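# Lift folded necktie from basket, lay it flat beside

## Task

Remove the folded necktie from the basket and place the whole tie on the table away from the basket. It must remain doubled over, one half resting on the other, lying straight and flat rather than crumpled, twisted, re-folded or standing on its edge. The block and the ball must finish inside the basket, and the basket must sit upright and flat on the table. Finally release the tie and move both grippers away.

## Robot and tools

Robot: two arms, left_arm and right_arm, each with a parallel gripper. Each base sits on a tilted plate, and both plates hang on one metal frame behind the arms; a too-close warning treats a plate and its half of the frame as part of that arm. Calibrated base poses in the scene frame: left_arm at (+0.016, +0.242, +0.298) m, quat_wxyz (+0.979, -0.172, +0.106, +0.016); right_arm at (-0.007, -0.315, +0.298) m, quat_wxyz (+0.979, +0.168, +0.112, +0.019). Gravity-up expressed in the left base frame is (-0.213, -0.333, +0.919), in the right base frame (-0.213, +0.333, +0.919).

Frames: the scene frame has its origin at table height, midway between the nominal bases, +z up, +x out over the table, and left_arm on the +y side (arm names do not match image sides). Fixed cameras and the table use the scene frame. Every hand pose, velocity, target and wrist camera pose of an arm is given in that arm's own base frame. Gripper axes: fingers point along +z, open and close along y. end_effector_position is between the finger pads, roughly 1 cm short of the tips. Reported positions may be off by a few centimetres, more at long reach.

Row format (used by execute_actions and move): 16 plain numbers, always both arms: left x, y, z (metres), qw, qx, qy, qz (w first), opening, then the same eight for right. Each x, y, z, quaternion is an absolute target pose for that gripper in its own base frame. Opening runs from -1 (closed) to +1 (fully open, 0.094 m). To hold an arm still, resend its whole last reported pose and desired opening in every call; to keep an orientation steady, repeat your own target quaternion rather than the drifting reported one. Sending 0 as an opening is a real command.

execute_actions(actions, cameras): actions is a list of actions; each action is a list of up to 15 rows, one per 1/30 s step, and a short action repeats its last row to fill 15 steps. A target farther than 0.6 m from that gripper's current position along any of its axes gets the action refused for both arms; a malformed action or a bad first action rejects the whole call. An empty list just reports state and images. The result also lists end_effector_position at some steps.

move(target, speed, blend, opening_speed, blocking, cameras): drives each gripper in a straight line from its Hand target to the pose in target, which is one row or a list of up to 15 rows (all within 10 s total; longer paths stop short). speed is m/s, 0.002 to 0.5, default 0.25 (rotation up to twice that in rad/s), one value or one per target. blend (m) rounds corners of a list. opening_speed (per second on the -1..+1 scale, at least 0.2) makes fingers change gradually; use a low value to close on soft items like the tie. Openings of later list rows apply only after arrival and a full stop. blocking=false returns after about 0.5 s while the move continues; a new move replaces it. Moves do not avoid obstacles or the other arm, grippers lag and overshoot more when fast or stretched out, and passing near an arm's own base can flip its shoulder, so route around it. The result adds a move: line: done, off_target, moving, held or fault, plus limits (paced = pose clipped, held = steps withheld). done means within 10 mm and 2 degrees; neither done nor off_target tells you about contact.

wait(seconds 0 to 10): lets time pass holding last commands. stop(): brakes a running move. zoom_image(camera, region [x0,y0,x1,y1] pixels, max 504x504) enlarges part of the latest image of cam_high, cam_low, cam_roll_left, cam_roll_right (896x504), cam_left_wrist or cam_right_wrist (672x504). finished_scene(scene): ends the current scene irreversibly; only call it once the goal holds without the robot.

Control: each step, the commanded pose is clipped to 100 mm and 20 degrees from the measured pose, so one action may fall short; check the Hand target line and continue next call. Friction and weight can leave a centimetre of error without any contact. Tool commands shows current gripper commands.

Gripping: grip_measured is the measured opening on the command scale (reads up to ~1.6 mm wide when empty, narrower than a squeezed part). Fingers follow the command until they reach force limit (~50-64 N per pad), so there is no visible stop at contact. Release by commanding well above grip_measured. grip_effort_nm is motor effort (negative closing) with offset and friction, not pad force. Joint torques have offsets, noise, and joints 1-3 wrap at ±28 N m.

Heat: holding loads, stretched arms or pushing against unreachable poses heats motors; MOTOR HOT appears from 75 °C, at 90 °C the arm folds and idles, at 100 °C it goes limp. Joint ranges (rad): waist -2.618..3.054, shoulder 0..3.142, elbow 0..3.142 (straight 2.901), wrist pitch and yaw -1.571..1.571, wrist roll -2.094..2.094.

Avoid: dropping or releasing moving items, slamming, hard contact between the arms (can fail the scene), fast pressing, knocking the basket over, and anything leaving the table. Occasional external tugs may disturb held or loose objects.

Each tool is called after "Call:" as a command line: name --argument value for each argument, lists and objects as JSON in quotes; but a table of rows of numbers goes row by row, as --pt "numbers of a row", without its own name.

## Session

Call:
execute_actions --actions '[]'

Scene clock: 0.00 s.
left_arm: end_effector_position=(+0.3660, +0.1590, -0.0522) grip_measured=+1.000 grip_effort_nm=n/a end_effector_quat_wxyz=(+0.423, -0.226, +0.846, +0.231) | right_arm: end_effector_position=(+0.2843, -0.0122, -0.0956) grip_measured=+1.000 grip_effort_nm=n/a end_effector_quat_wxyz=(+0.063, -0.565, +0.818, +0.084)
Joint positions: left_arm=[0.208 2.181 0.51 1.032 -0.459 -0.081 0.094] | right_arm=[-0.176 2.049 0.865 -0.417 -0.208 -1.389 0.094]
Joint velocities: within noise
Joint torques (N m): no reading
Motor temperatures (°C): left_arm=[29 32 29 30 30 30 30] | right_arm=[31 32 35 31 29 29 30]
Heat: left arm: 32 °C; right arm: 35 °C.
Hand target: left_arm +0.3656, +0.1579, -0.0528; +0.422, -0.225, +0.847, +0.231 | right_arm +0.2841, -0.0096, -0.0957; +0.065, -0.567, +0.816, +0.088
Tool commands: left_gripper/opening=+1.0 right_gripper/opening=+1.0

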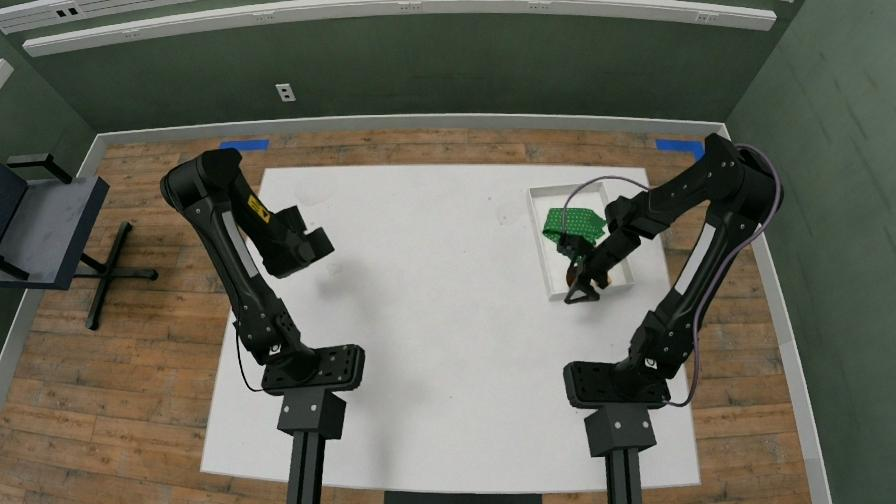

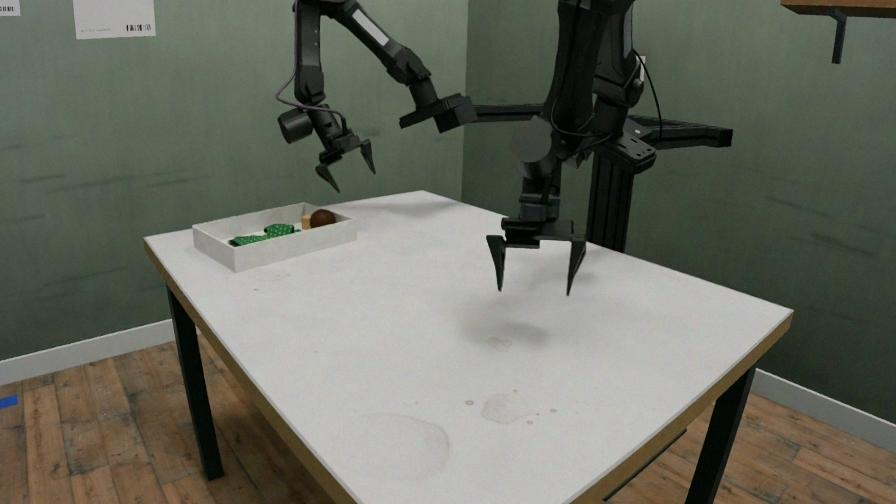

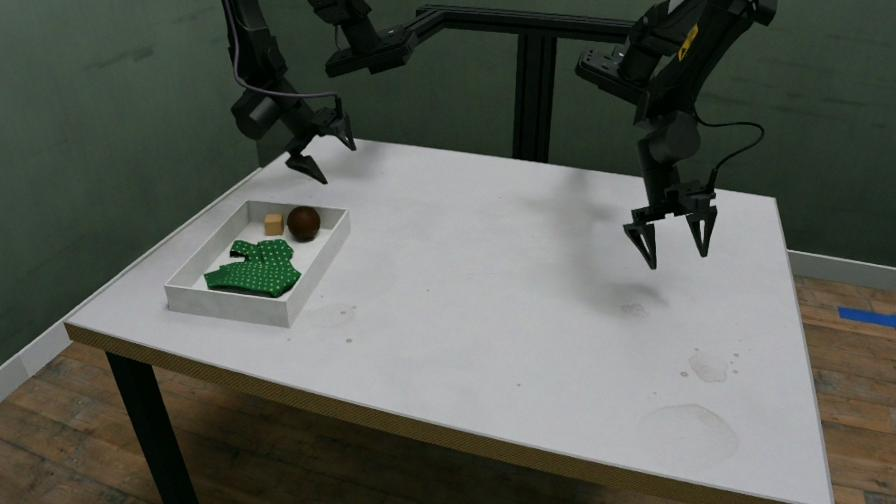

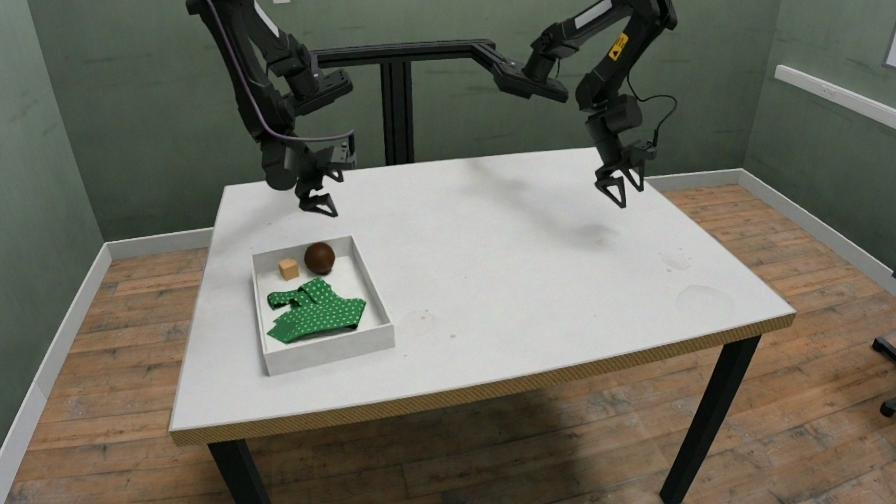

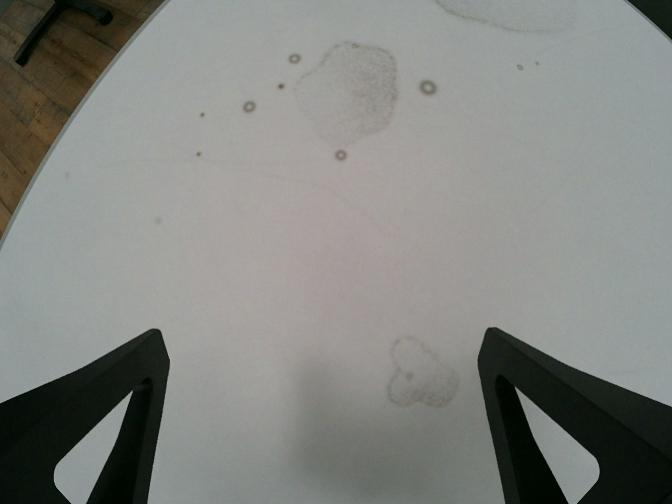

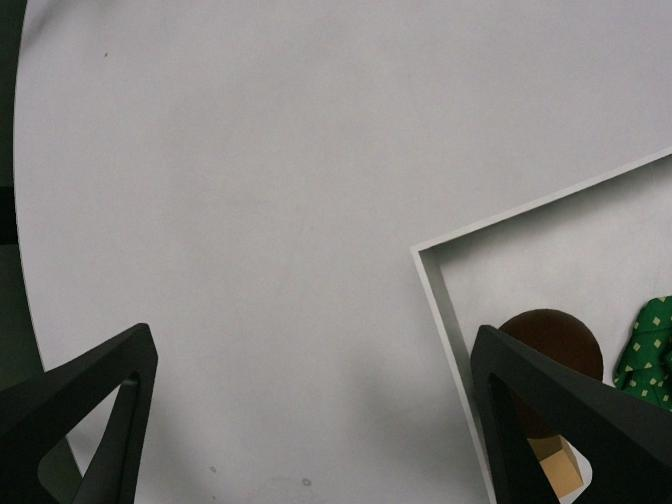

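Call:
zoom_image --camera "cam_roll_right" --region '[230, 220, 420, 390]'

Call:
zoom_image --camera "cam_roll_left" --region '[150, 180, 370, 340]'

Call:
zoom_image --camera "cam_high" --region '[500, 150, 700, 320]'

Scaled by 2.653.

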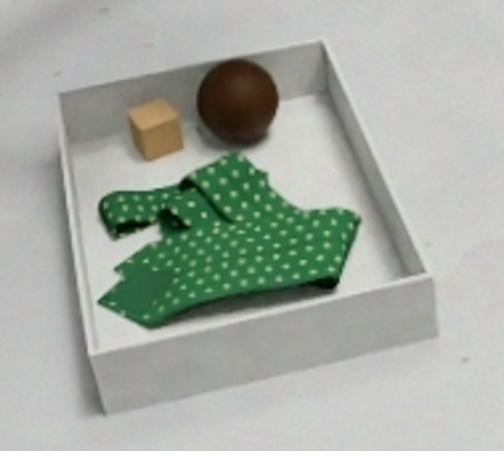

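Scaled by 2.291.

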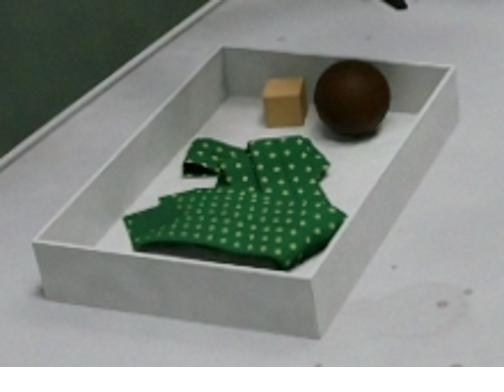

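Scaled by 2.520.

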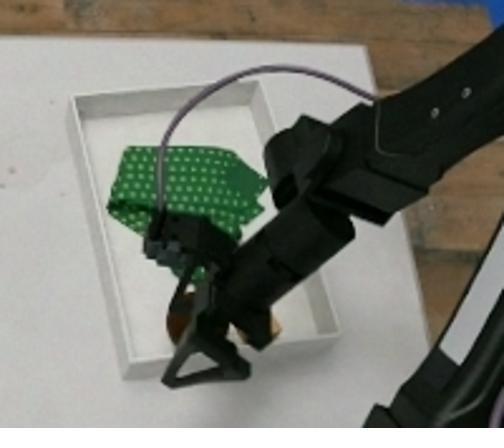

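Call:
move --target '[0.3660,0.1590,-0.0522,0.423,-0.226,0.846,0.231,1,0.2953,-0.0416,0.0557,0.112,0.019,0.979,-0.168,1]'

Scene clock: 46.70 s.
left_arm: end_effector_position=(+0.3660, +0.1590, -0.0522) grip_measured=+1.000 grip_effort_nm=-0.012 end_effector_quat_wxyz=(+0.423, -0.226, +0.846, +0.231) | right_arm: end_effector_position=(+0.2919, -0.0443, +0.0472) grip_measured=+1.000 grip_effort_nm=-0.027 end_effector_quat_wxyz=(+0.104, +0.021, +0.981, -0.163)
Joint positions: left_arm=[0.208 2.181 0.51 1.032 -0.459 -0.081 0.094] | right_arm=[0.049 1.543 0.889 -0.722 0.341 0.059 0.094]
Joint velocities: within noise
Joint torques (N m): left_arm=[-2.04 -8.16 0.72 1.27 -0.07 0.02] | right_arm=[3.18 -7.05 7.72 0.33 0.14 0.09]
Motor temperatures (°C): left_arm=[29 33 29 33 30 29 30] | right_arm=[31 35 35 31 29 29 30]
Heat: left arm: 33 °C; right arm: 35 °C.
Hand target: left_arm +0.3660, +0.1590, -0.0521; +0.423, -0.226, +0.846, +0.231 | right_arm +0.2953, -0.0417, +0.0555; +0.112, +0.019, +0.979, -0.168
Off the commanded pose: left_arm 0.000 m, 0 deg | right_arm 0.010 m, 1 deg.
move: done

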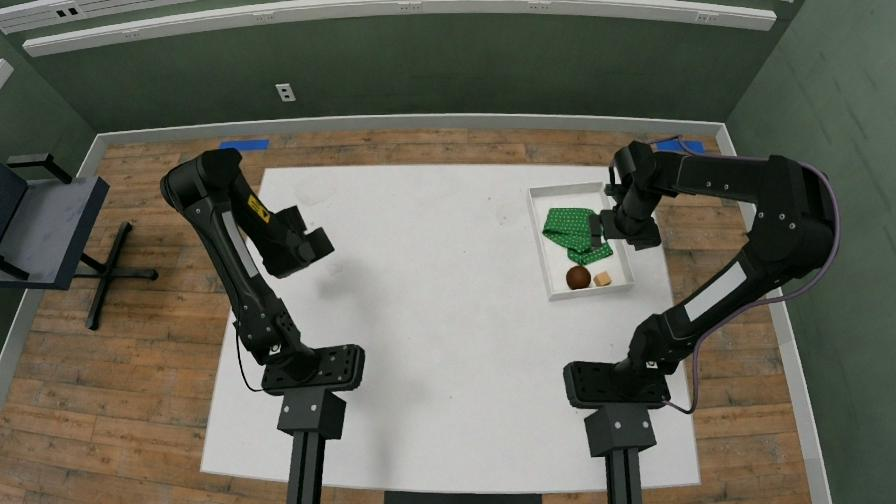

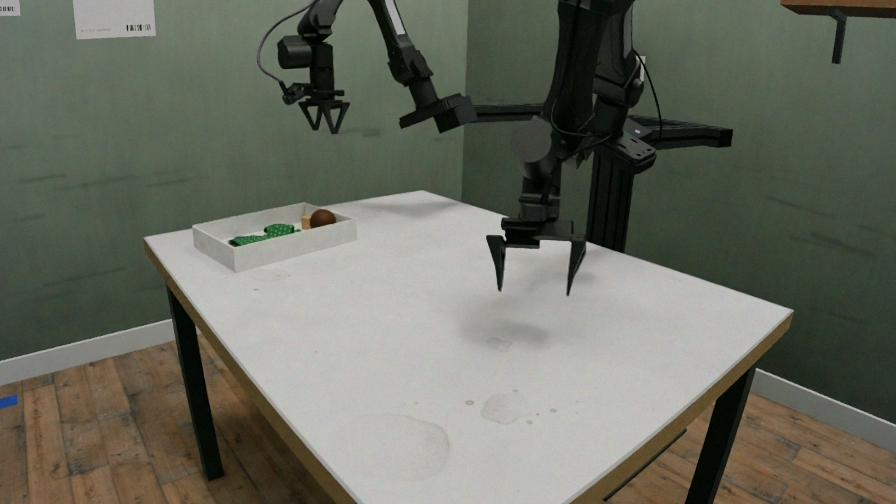

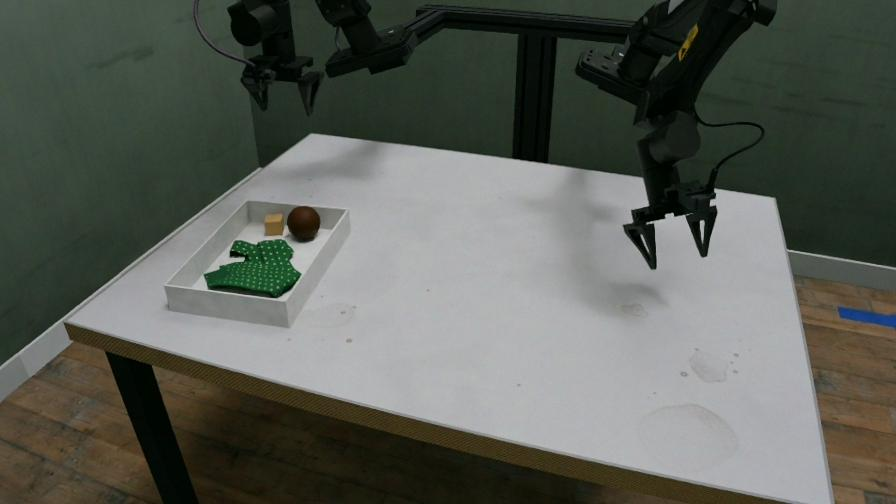

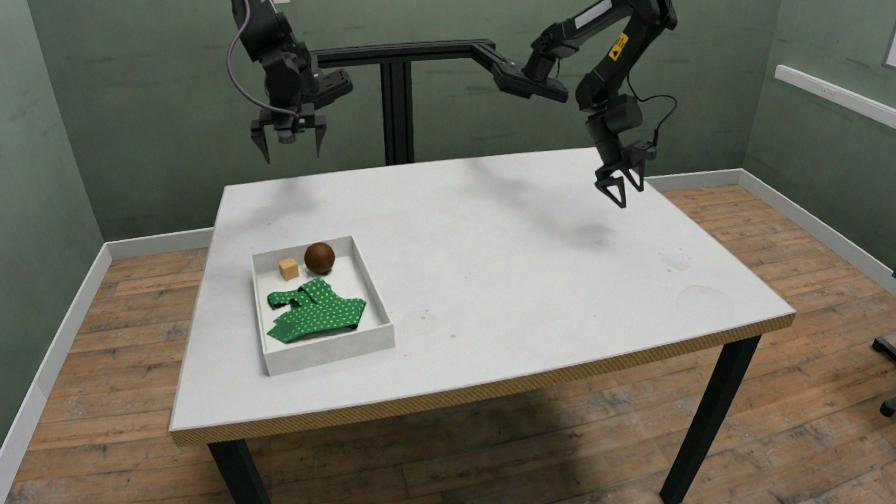

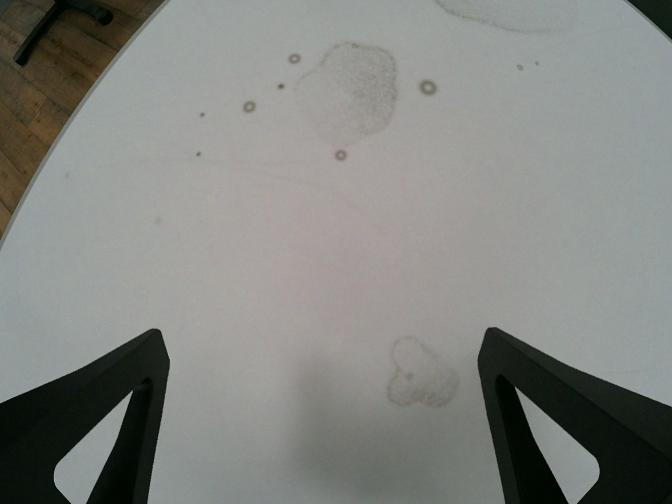

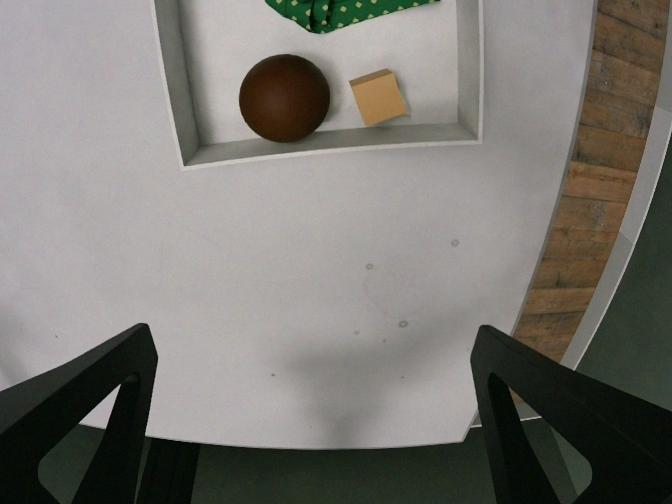

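Call:
move --target '[0.3660,0.1590,-0.0522,0.423,-0.226,0.846,0.231,1,0.4418,-0.0422,0.1177,0.112,0.019,0.979,-0.168,1]' --cameras '["cam_right_wrist","cam_high"]'

Scene clock: 52.77 s.
left_arm: end_effector_position=(+0.3660, +0.1590, -0.0522) grip_measured=+1.000 grip_effort_nm=-0.017 end_effector_quat_wxyz=(+0.423, -0.226, +0.846, +0.231) | right_arm: end_effector_position=(+0.4413, -0.0369, +0.1224) grip_measured=+1.000 grip_effort_nm=-0.027 end_effector_quat_wxyz=(+0.125, +0.018, +0.979, -0.163)
Joint positions: left_arm=[0.208 2.181 0.51 1.032 -0.459 -0.081 0.094] | right_arm=[0.049 2.003 1.745 -1.075 0.341 0.044 0.094]
Joint velocities: within noise
Joint torques (N m): left_arm=[-2.07 -8.16 0.68 1.25 -0.07 0.03] | right_arm=[2.85 -8.49 9.09 0.39 0.08 -0.02]
Motor temperatures (°C): left_arm=[29 33 29 33 30 29 30] | right_arm=[31 35 36 30 29 29 30]
Heat: left arm: 33 °C; right arm: 36 °C.
Hand target: left_arm +0.3660, +0.1590, -0.0521; +0.423, -0.226, +0.846, +0.231 | right_arm +0.4417, -0.0422, +0.1178; +0.113, +0.019, +0.979, -0.168
Off the commanded pose: left_arm 0.000 m, 0 deg | right_arm 0.007 m, 2 deg.
move: done
Images, in order (width x height): cam_high 896x504, cam_right_wrist 672x504.

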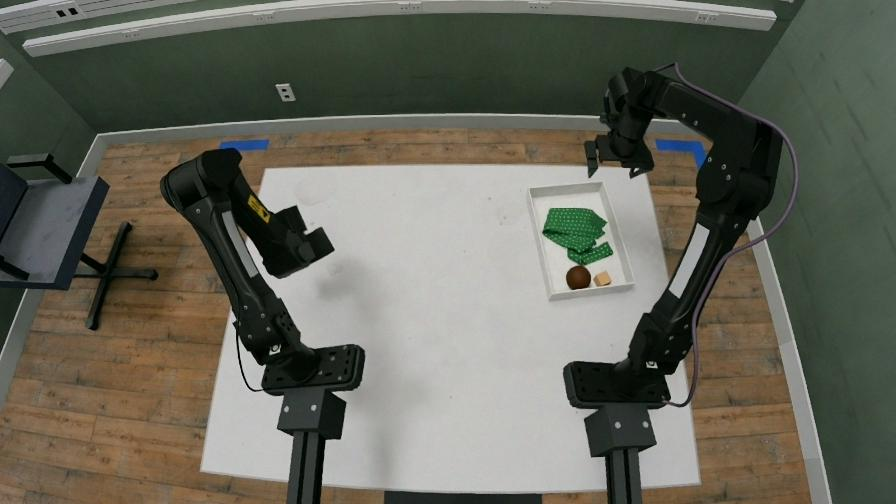

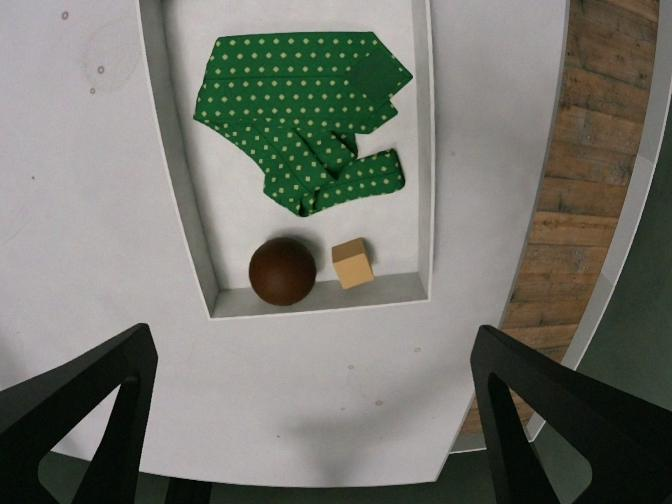

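Call:
zoom_image --camera "cam_right_wrist" --region '[180, 10, 440, 230]'

Call:
zoom_image --camera "cam_high" --region '[500, 170, 660, 310]'

Scaled by 1.938 from the camera's 672x504 image, which has a finer 960x720 frame.

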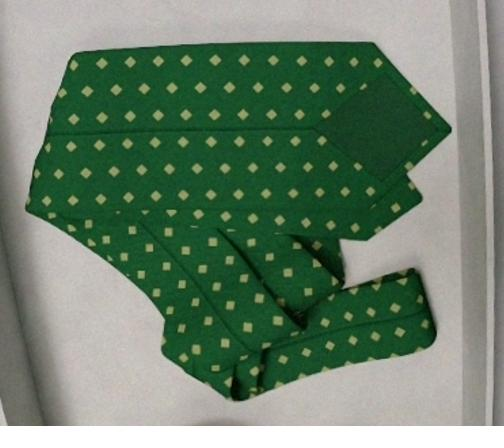

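Scaled by 3.150.

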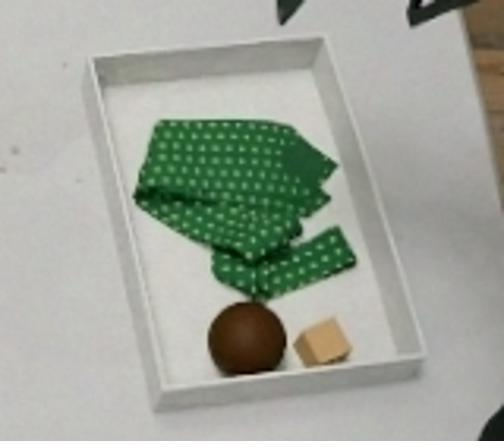

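Call:
move --target '[0.3660,0.1590,-0.0522,0.423,-0.226,0.846,0.231,1,0.5785,-0.1504,0.082,-0.0396,-0.6789,0.7057,-0.1980,1]' --cameras '["cam_right_wrist","cam_high","cam_roll_right"]'

Scene clock: 138.13 s.
left_arm: end_effector_position=(+0.3660, +0.1590, -0.0522) grip_measured=+1.000 grip_effort_nm=-0.012 end_effector_quat_wxyz=(+0.423, -0.226, +0.846, +0.231) | right_arm: end_effector_position=(+0.5779, -0.1492, +0.0956) grip_measured=+1.000 grip_effort_nm=-0.037 end_effector_quat_wxyz=(+0.008, +0.673, -0.694, +0.254)
Joint positions: left_arm=[0.208 2.181 0.51 1.032 -0.459 -0.081 0.094] | right_arm=[-0.163 2.723 2.843 -1.273 0.31 -1.77 0.094]
Joint velocities: within noise
Joint torques (N m): left_arm=[-2.07 -8.23 0.68 1.26 -0.07 0.02] | right_arm=[3.71 -11.54 9.61 0.67 -0.15 -0.04]
Motor temperatures (°C): left_arm=[29 33 28 34 30 29 29] | right_arm=[32 36 37 30 29 29 30]
Heat: left arm: 34 °C; right arm: 37 °C.
Hand target: left_arm +0.3660, +0.1590, -0.0521; +0.423, -0.226, +0.846, +0.231 | right_arm +0.5775, -0.1503, +0.0819; +0.010, +0.678, -0.694, +0.242
Off the commanded pose: left_arm 0.000 m, 0 deg | right_arm 0.014 m, 8 deg.
elbow stopped short (right arm): the move would have taken joint 3 (elbow) straighter than the controller allows.
move: off_target (right_arm)
Images, in order (width x height): cam_high 896x504, cam_roll_right 896x504, cam_right_wrist 672x504.

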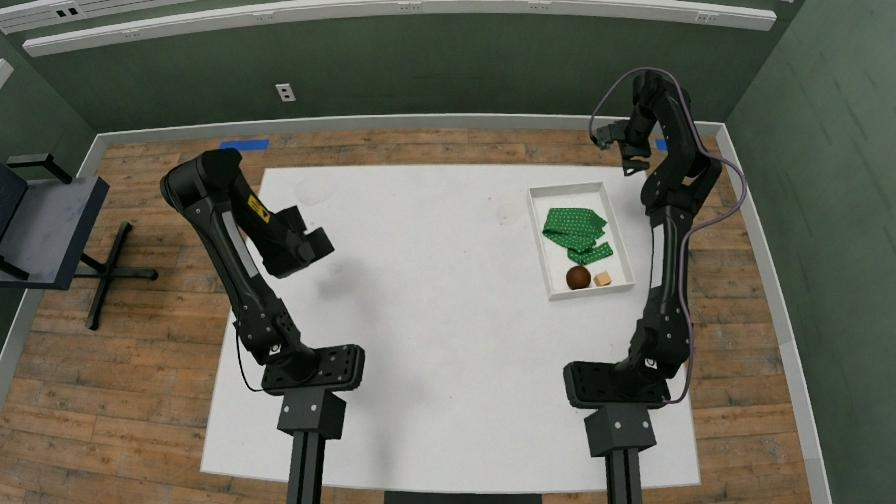

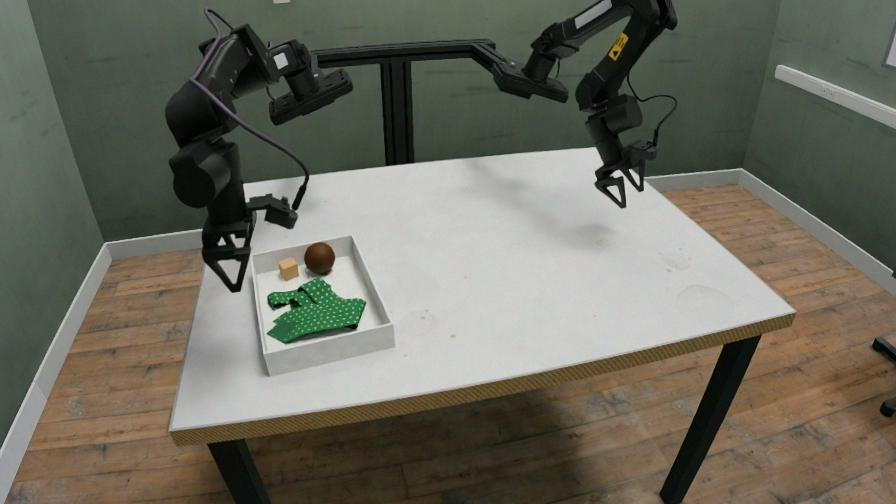

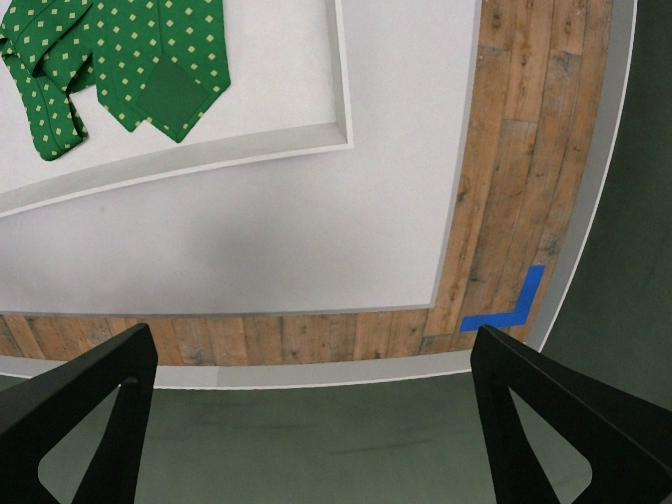

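Call:
move --target '[0.3660,0.1590,-0.0522,0.423,-0.226,0.846,0.231,1,0.3706,-0.1314,0.0269,-0.0396,-0.6789,0.7057,-0.1980,1]' --cameras '["cam_right_wrist","cam_high","cam_roll_right"]'

Scene clock: 159.23 s.
left_arm: end_effector_position=(+0.3660, +0.1590, -0.0522) grip_measured=+1.000 grip_effort_nm=-0.007 end_effector_quat_wxyz=(+0.423, -0.226, +0.846, +0.231) | right_arm: end_effector_position=(+0.3715, -0.1314, +0.0232) grip_measured=+1.000 grip_effort_nm=-0.037 end_effector_quat_wxyz=(+0.050, +0.679, -0.706, +0.195)
Joint positions: left_arm=[0.208 2.181 0.51 1.032 -0.459 -0.081 0.094] | right_arm=[-0.208 1.882 1.166 -0.578 0.301 -1.783 0.094]
Joint velocities: within noise
Joint torques (N m): left_arm=[-2.06 -8.23 0.65 1.27 -0.07 0.03] | right_arm=[1.91 -10.96 4.04 0.61 -0.18 -0.07]
Motor temperatures (°C): left_arm=[29 33 28 34 30 29 29] | right_arm=[32 38 36 30 29 29 30]
Heat: left arm: 34 °C; right arm: 38 °C.
Hand target: left_arm +0.3660, +0.1590, -0.0521; +0.423, -0.226, +0.846, +0.231 | right_arm +0.3706, -0.1314, +0.0268; +0.040, +0.679, -0.706, +0.198
Off the commanded pose: left_arm 0.000 m, 0 deg | right_arm 0.004 m, 1 deg.
move: done
Images, in order (width x height): cam_high 896x504, cam_roll_right 896x504, cam_right_wrist 672x504.

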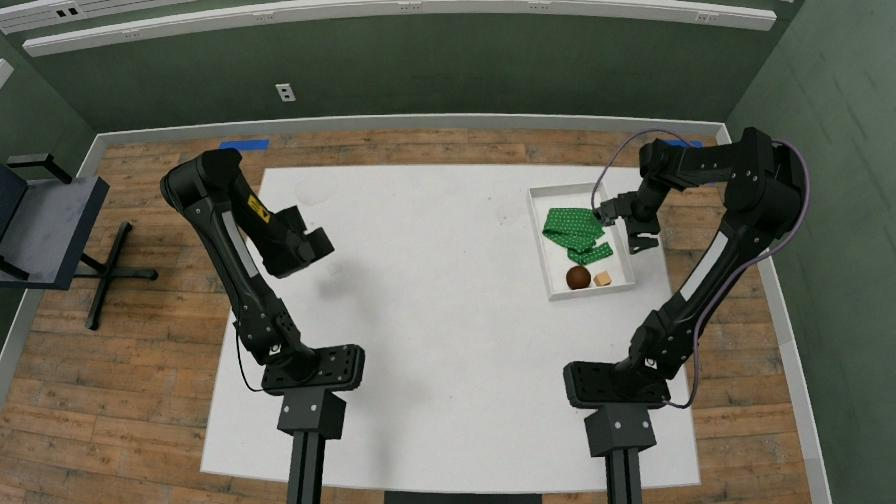

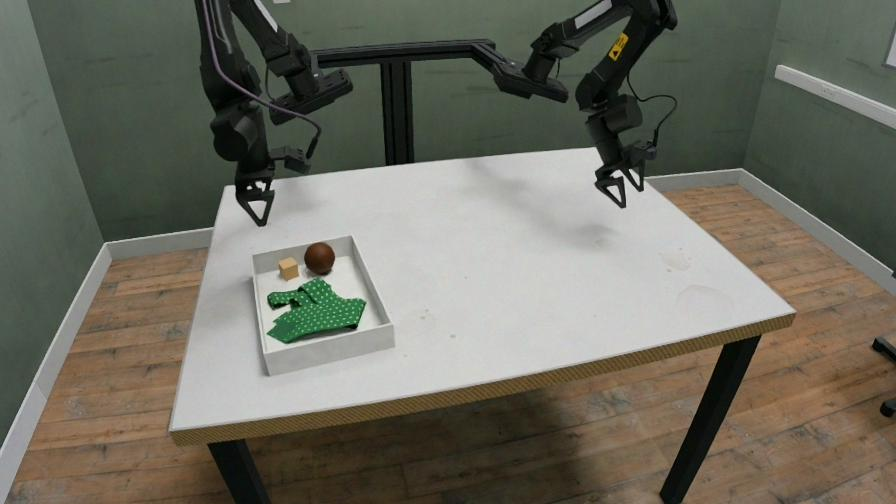

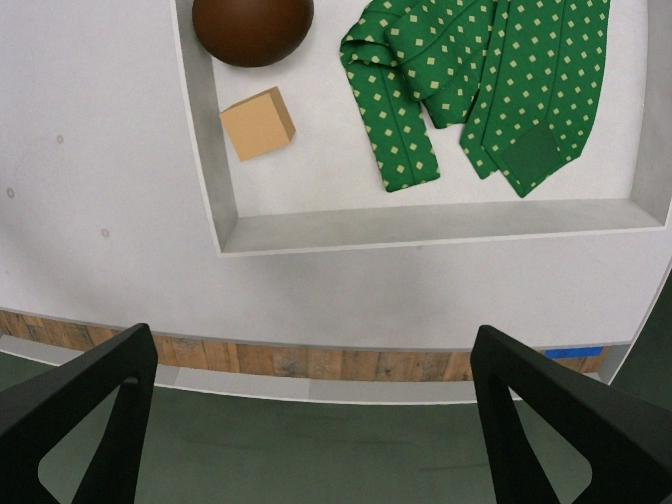

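Call:
move --target '[0.3660,0.1590,-0.0522,0.423,-0.226,0.846,0.231,1,0.4803,-0.1554,-0.048,-0.0396,-0.6789,0.7057,-0.1980,1]' --cameras '["cam_right_wrist","cam_high","cam_roll_right","cam_roll_left"]'

Scene clock: 193.80 s.
left_arm: end_effector_position=(+0.3660, +0.1590, -0.0522) grip_measured=+1.000 grip_effort_nm=-0.017 end_effector_quat_wxyz=(+0.423, -0.226, +0.846, +0.231) | right_arm: end_effector_position=(+0.4829, -0.1547, -0.0384) grip_measured=+1.000 grip_effort_nm=-0.042 end_effector_quat_wxyz=(+0.037, +0.675, -0.705, +0.213)
Joint positions: left_arm=[0.208 2.181 0.51 1.032 -0.459 -0.081 0.094] | right_arm=[-0.208 2.347 1.623 -0.524 0.299 -1.785 0.094]
Joint velocities: within noise
Joint torques (N m): left_arm=[-2.04 -8.18 0.7 1.26 -0.08 0.03] | right_arm=[2.85 -9.78 6.94 0.42 -0.16 -0.04]
Motor temperatures (°C): left_arm=[29 33 28 34 30 29 29] | right_arm=[31 37 35 30 29 29 30]
Heat: left arm: 34 °C; right arm: 37 °C.
Hand target: left_arm +0.3660, +0.1590, -0.0521; +0.423, -0.226, +0.846, +0.231 | right_arm +0.4801, -0.1553, -0.0479; +0.039, +0.679, -0.706, +0.198
Off the commanded pose: left_arm 0.000 m, 0 deg | right_arm 0.010 m, 2 deg.
move: done
Images, in order (width x height): cam_high 896x504, cam_roll_left 896x504, cam_roll_right 896x504, cam_right_wrist 672x504.

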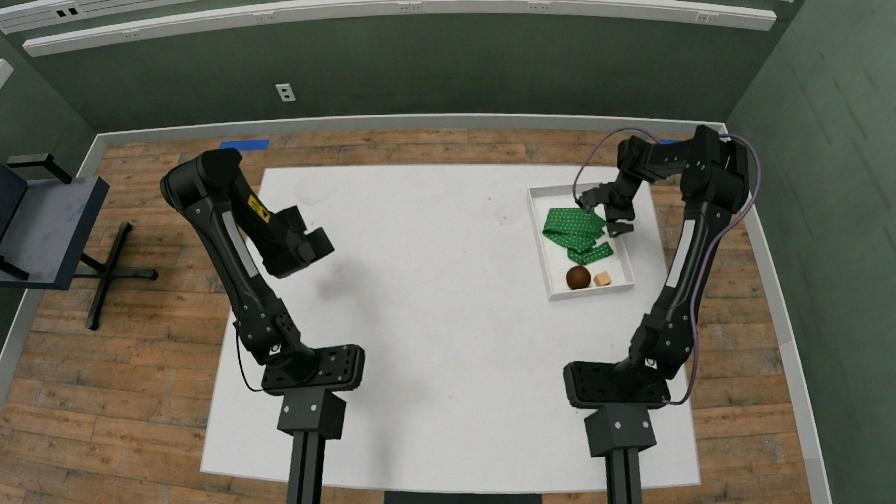

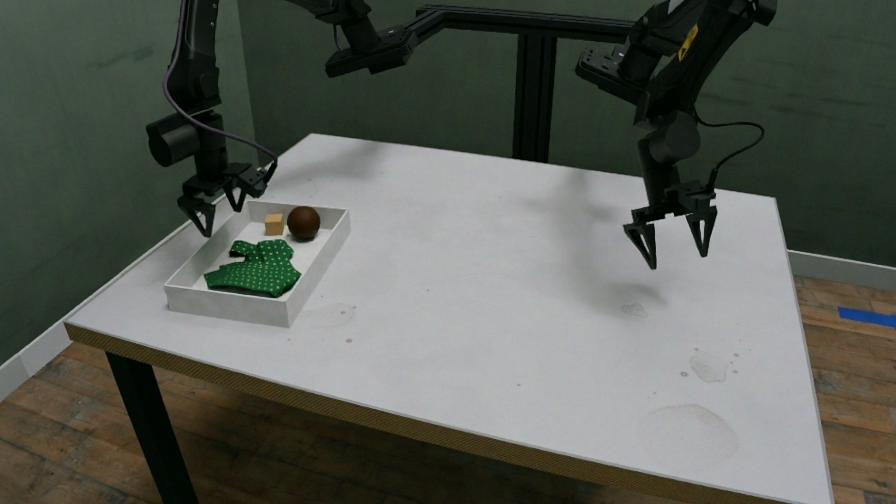

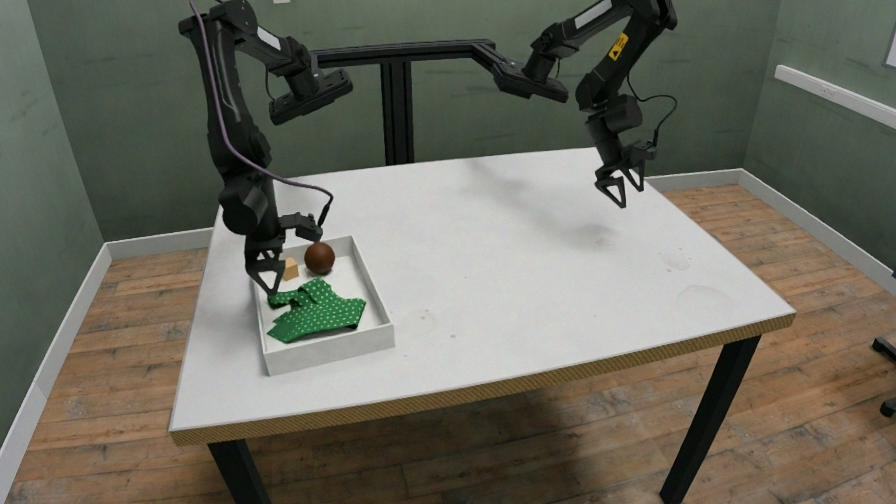

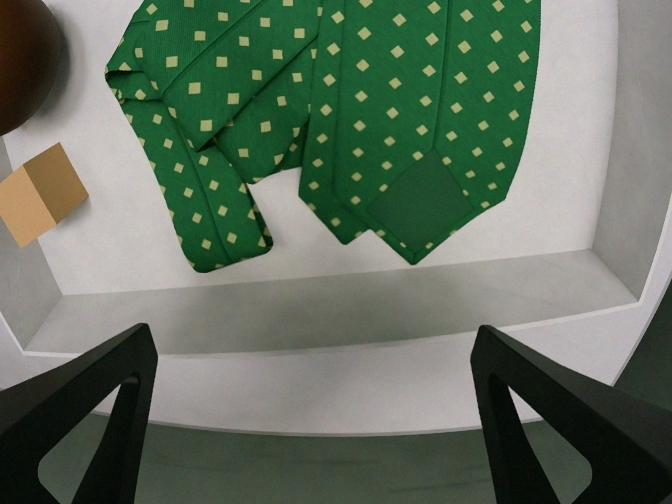

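Call:
move --target '[0.3660,0.1590,-0.0522,0.423,-0.226,0.846,0.231,1,0.4407,-0.162,-0.0764,-0.0396,-0.6789,0.7057,-0.1980,1]' --cameras '["cam_right_wrist","cam_high","cam_roll_right","cam_roll_left"]'

Scene clock: 239.50 s.
left_arm: end_effector_position=(+0.3660, +0.1590, -0.0522) grip_measured=+1.000 grip_effort_nm=-0.012 end_effector_quat_wxyz=(+0.423, -0.226, +0.846, +0.231) | right_arm: end_effector_position=(+0.4363, -0.1616, -0.0846) grip_measured=+1.000 grip_effort_nm=-0.037 end_effector_quat_wxyz=(+0.053, +0.679, -0.707, +0.191)
Joint positions: left_arm=[0.208 2.181 0.51 1.032 -0.459 -0.081 0.094] | right_arm=[-0.247 2.336 1.4 -0.356 0.29 -1.819 0.094]
Joint velocities: within noise
Joint torques (N m): left_arm=[-2.06 -8.16 0.68 1.26 -0.07 0.02] | right_arm=[2.76 -12.7 3.63 0.58 -0.18 -0.06]
Motor temperatures (°C): left_arm=[29 33 28 34 30 29 29] | right_arm=[32 37 36 29 29 29 30]
Heat: left arm: 34 °C; right arm: 37 °C.
Hand target: left_arm +0.3660, +0.1590, -0.0521; +0.423, -0.226, +0.846, +0.231 | right_arm +0.4407, -0.1619, -0.0764; +0.040, +0.679, -0.706, +0.198
Off the commanded pose: left_arm 0.000 m, 0 deg | right_arm 0.009 m, 2 deg.
move: done
Images, in order (width x height): cam_high 896x504, cam_roll_left 896x504, cam_roll_right 896x504, cam_right_wrist 672x504.

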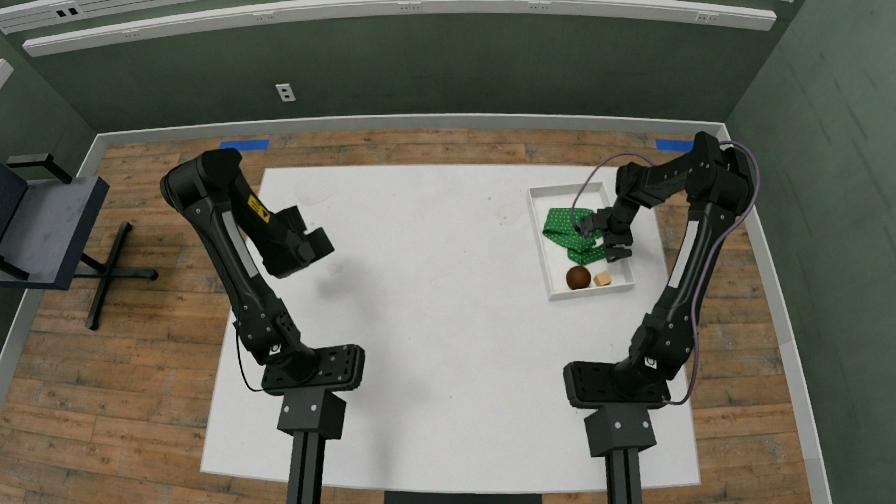

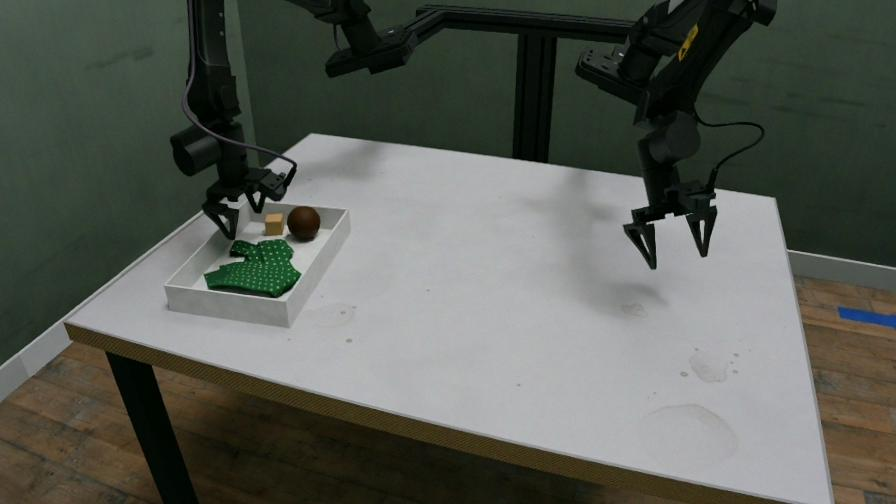

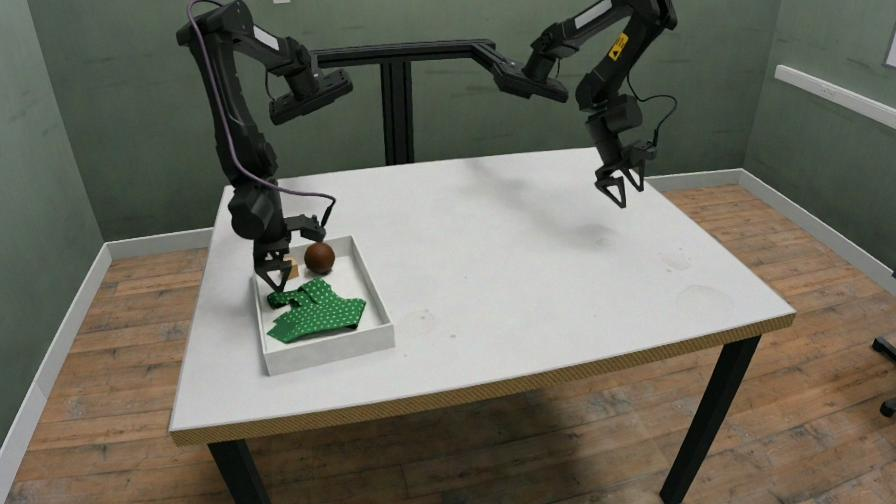

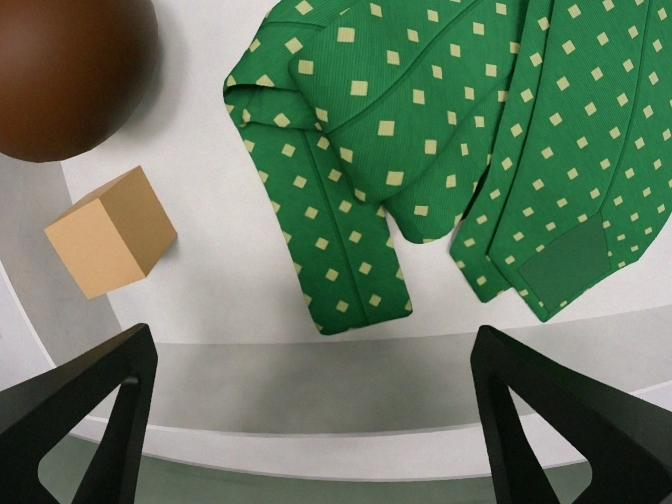

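Call:
zoom_image --camera "cam_roll_right" --region '[220, 200, 400, 360]'

Call:
zoom_image --camera "cam_high" --region '[520, 170, 680, 310]'

Scaled by 2.800.

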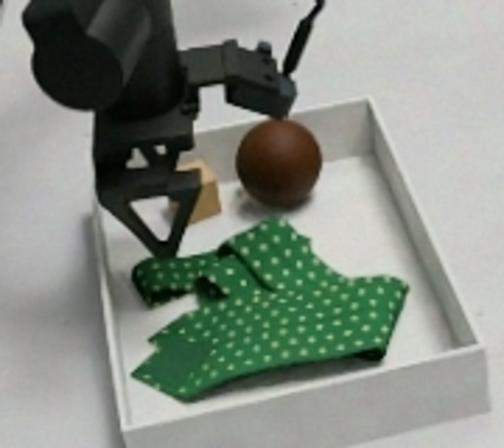

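Scaled by 3.150.

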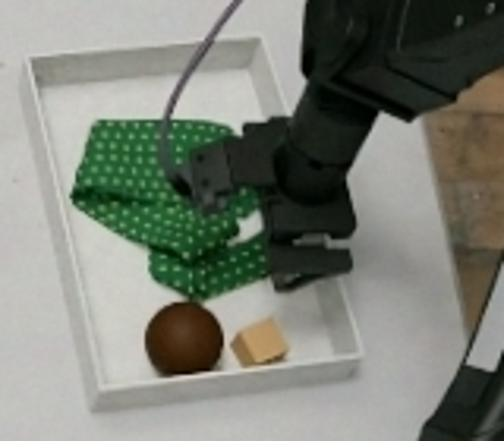

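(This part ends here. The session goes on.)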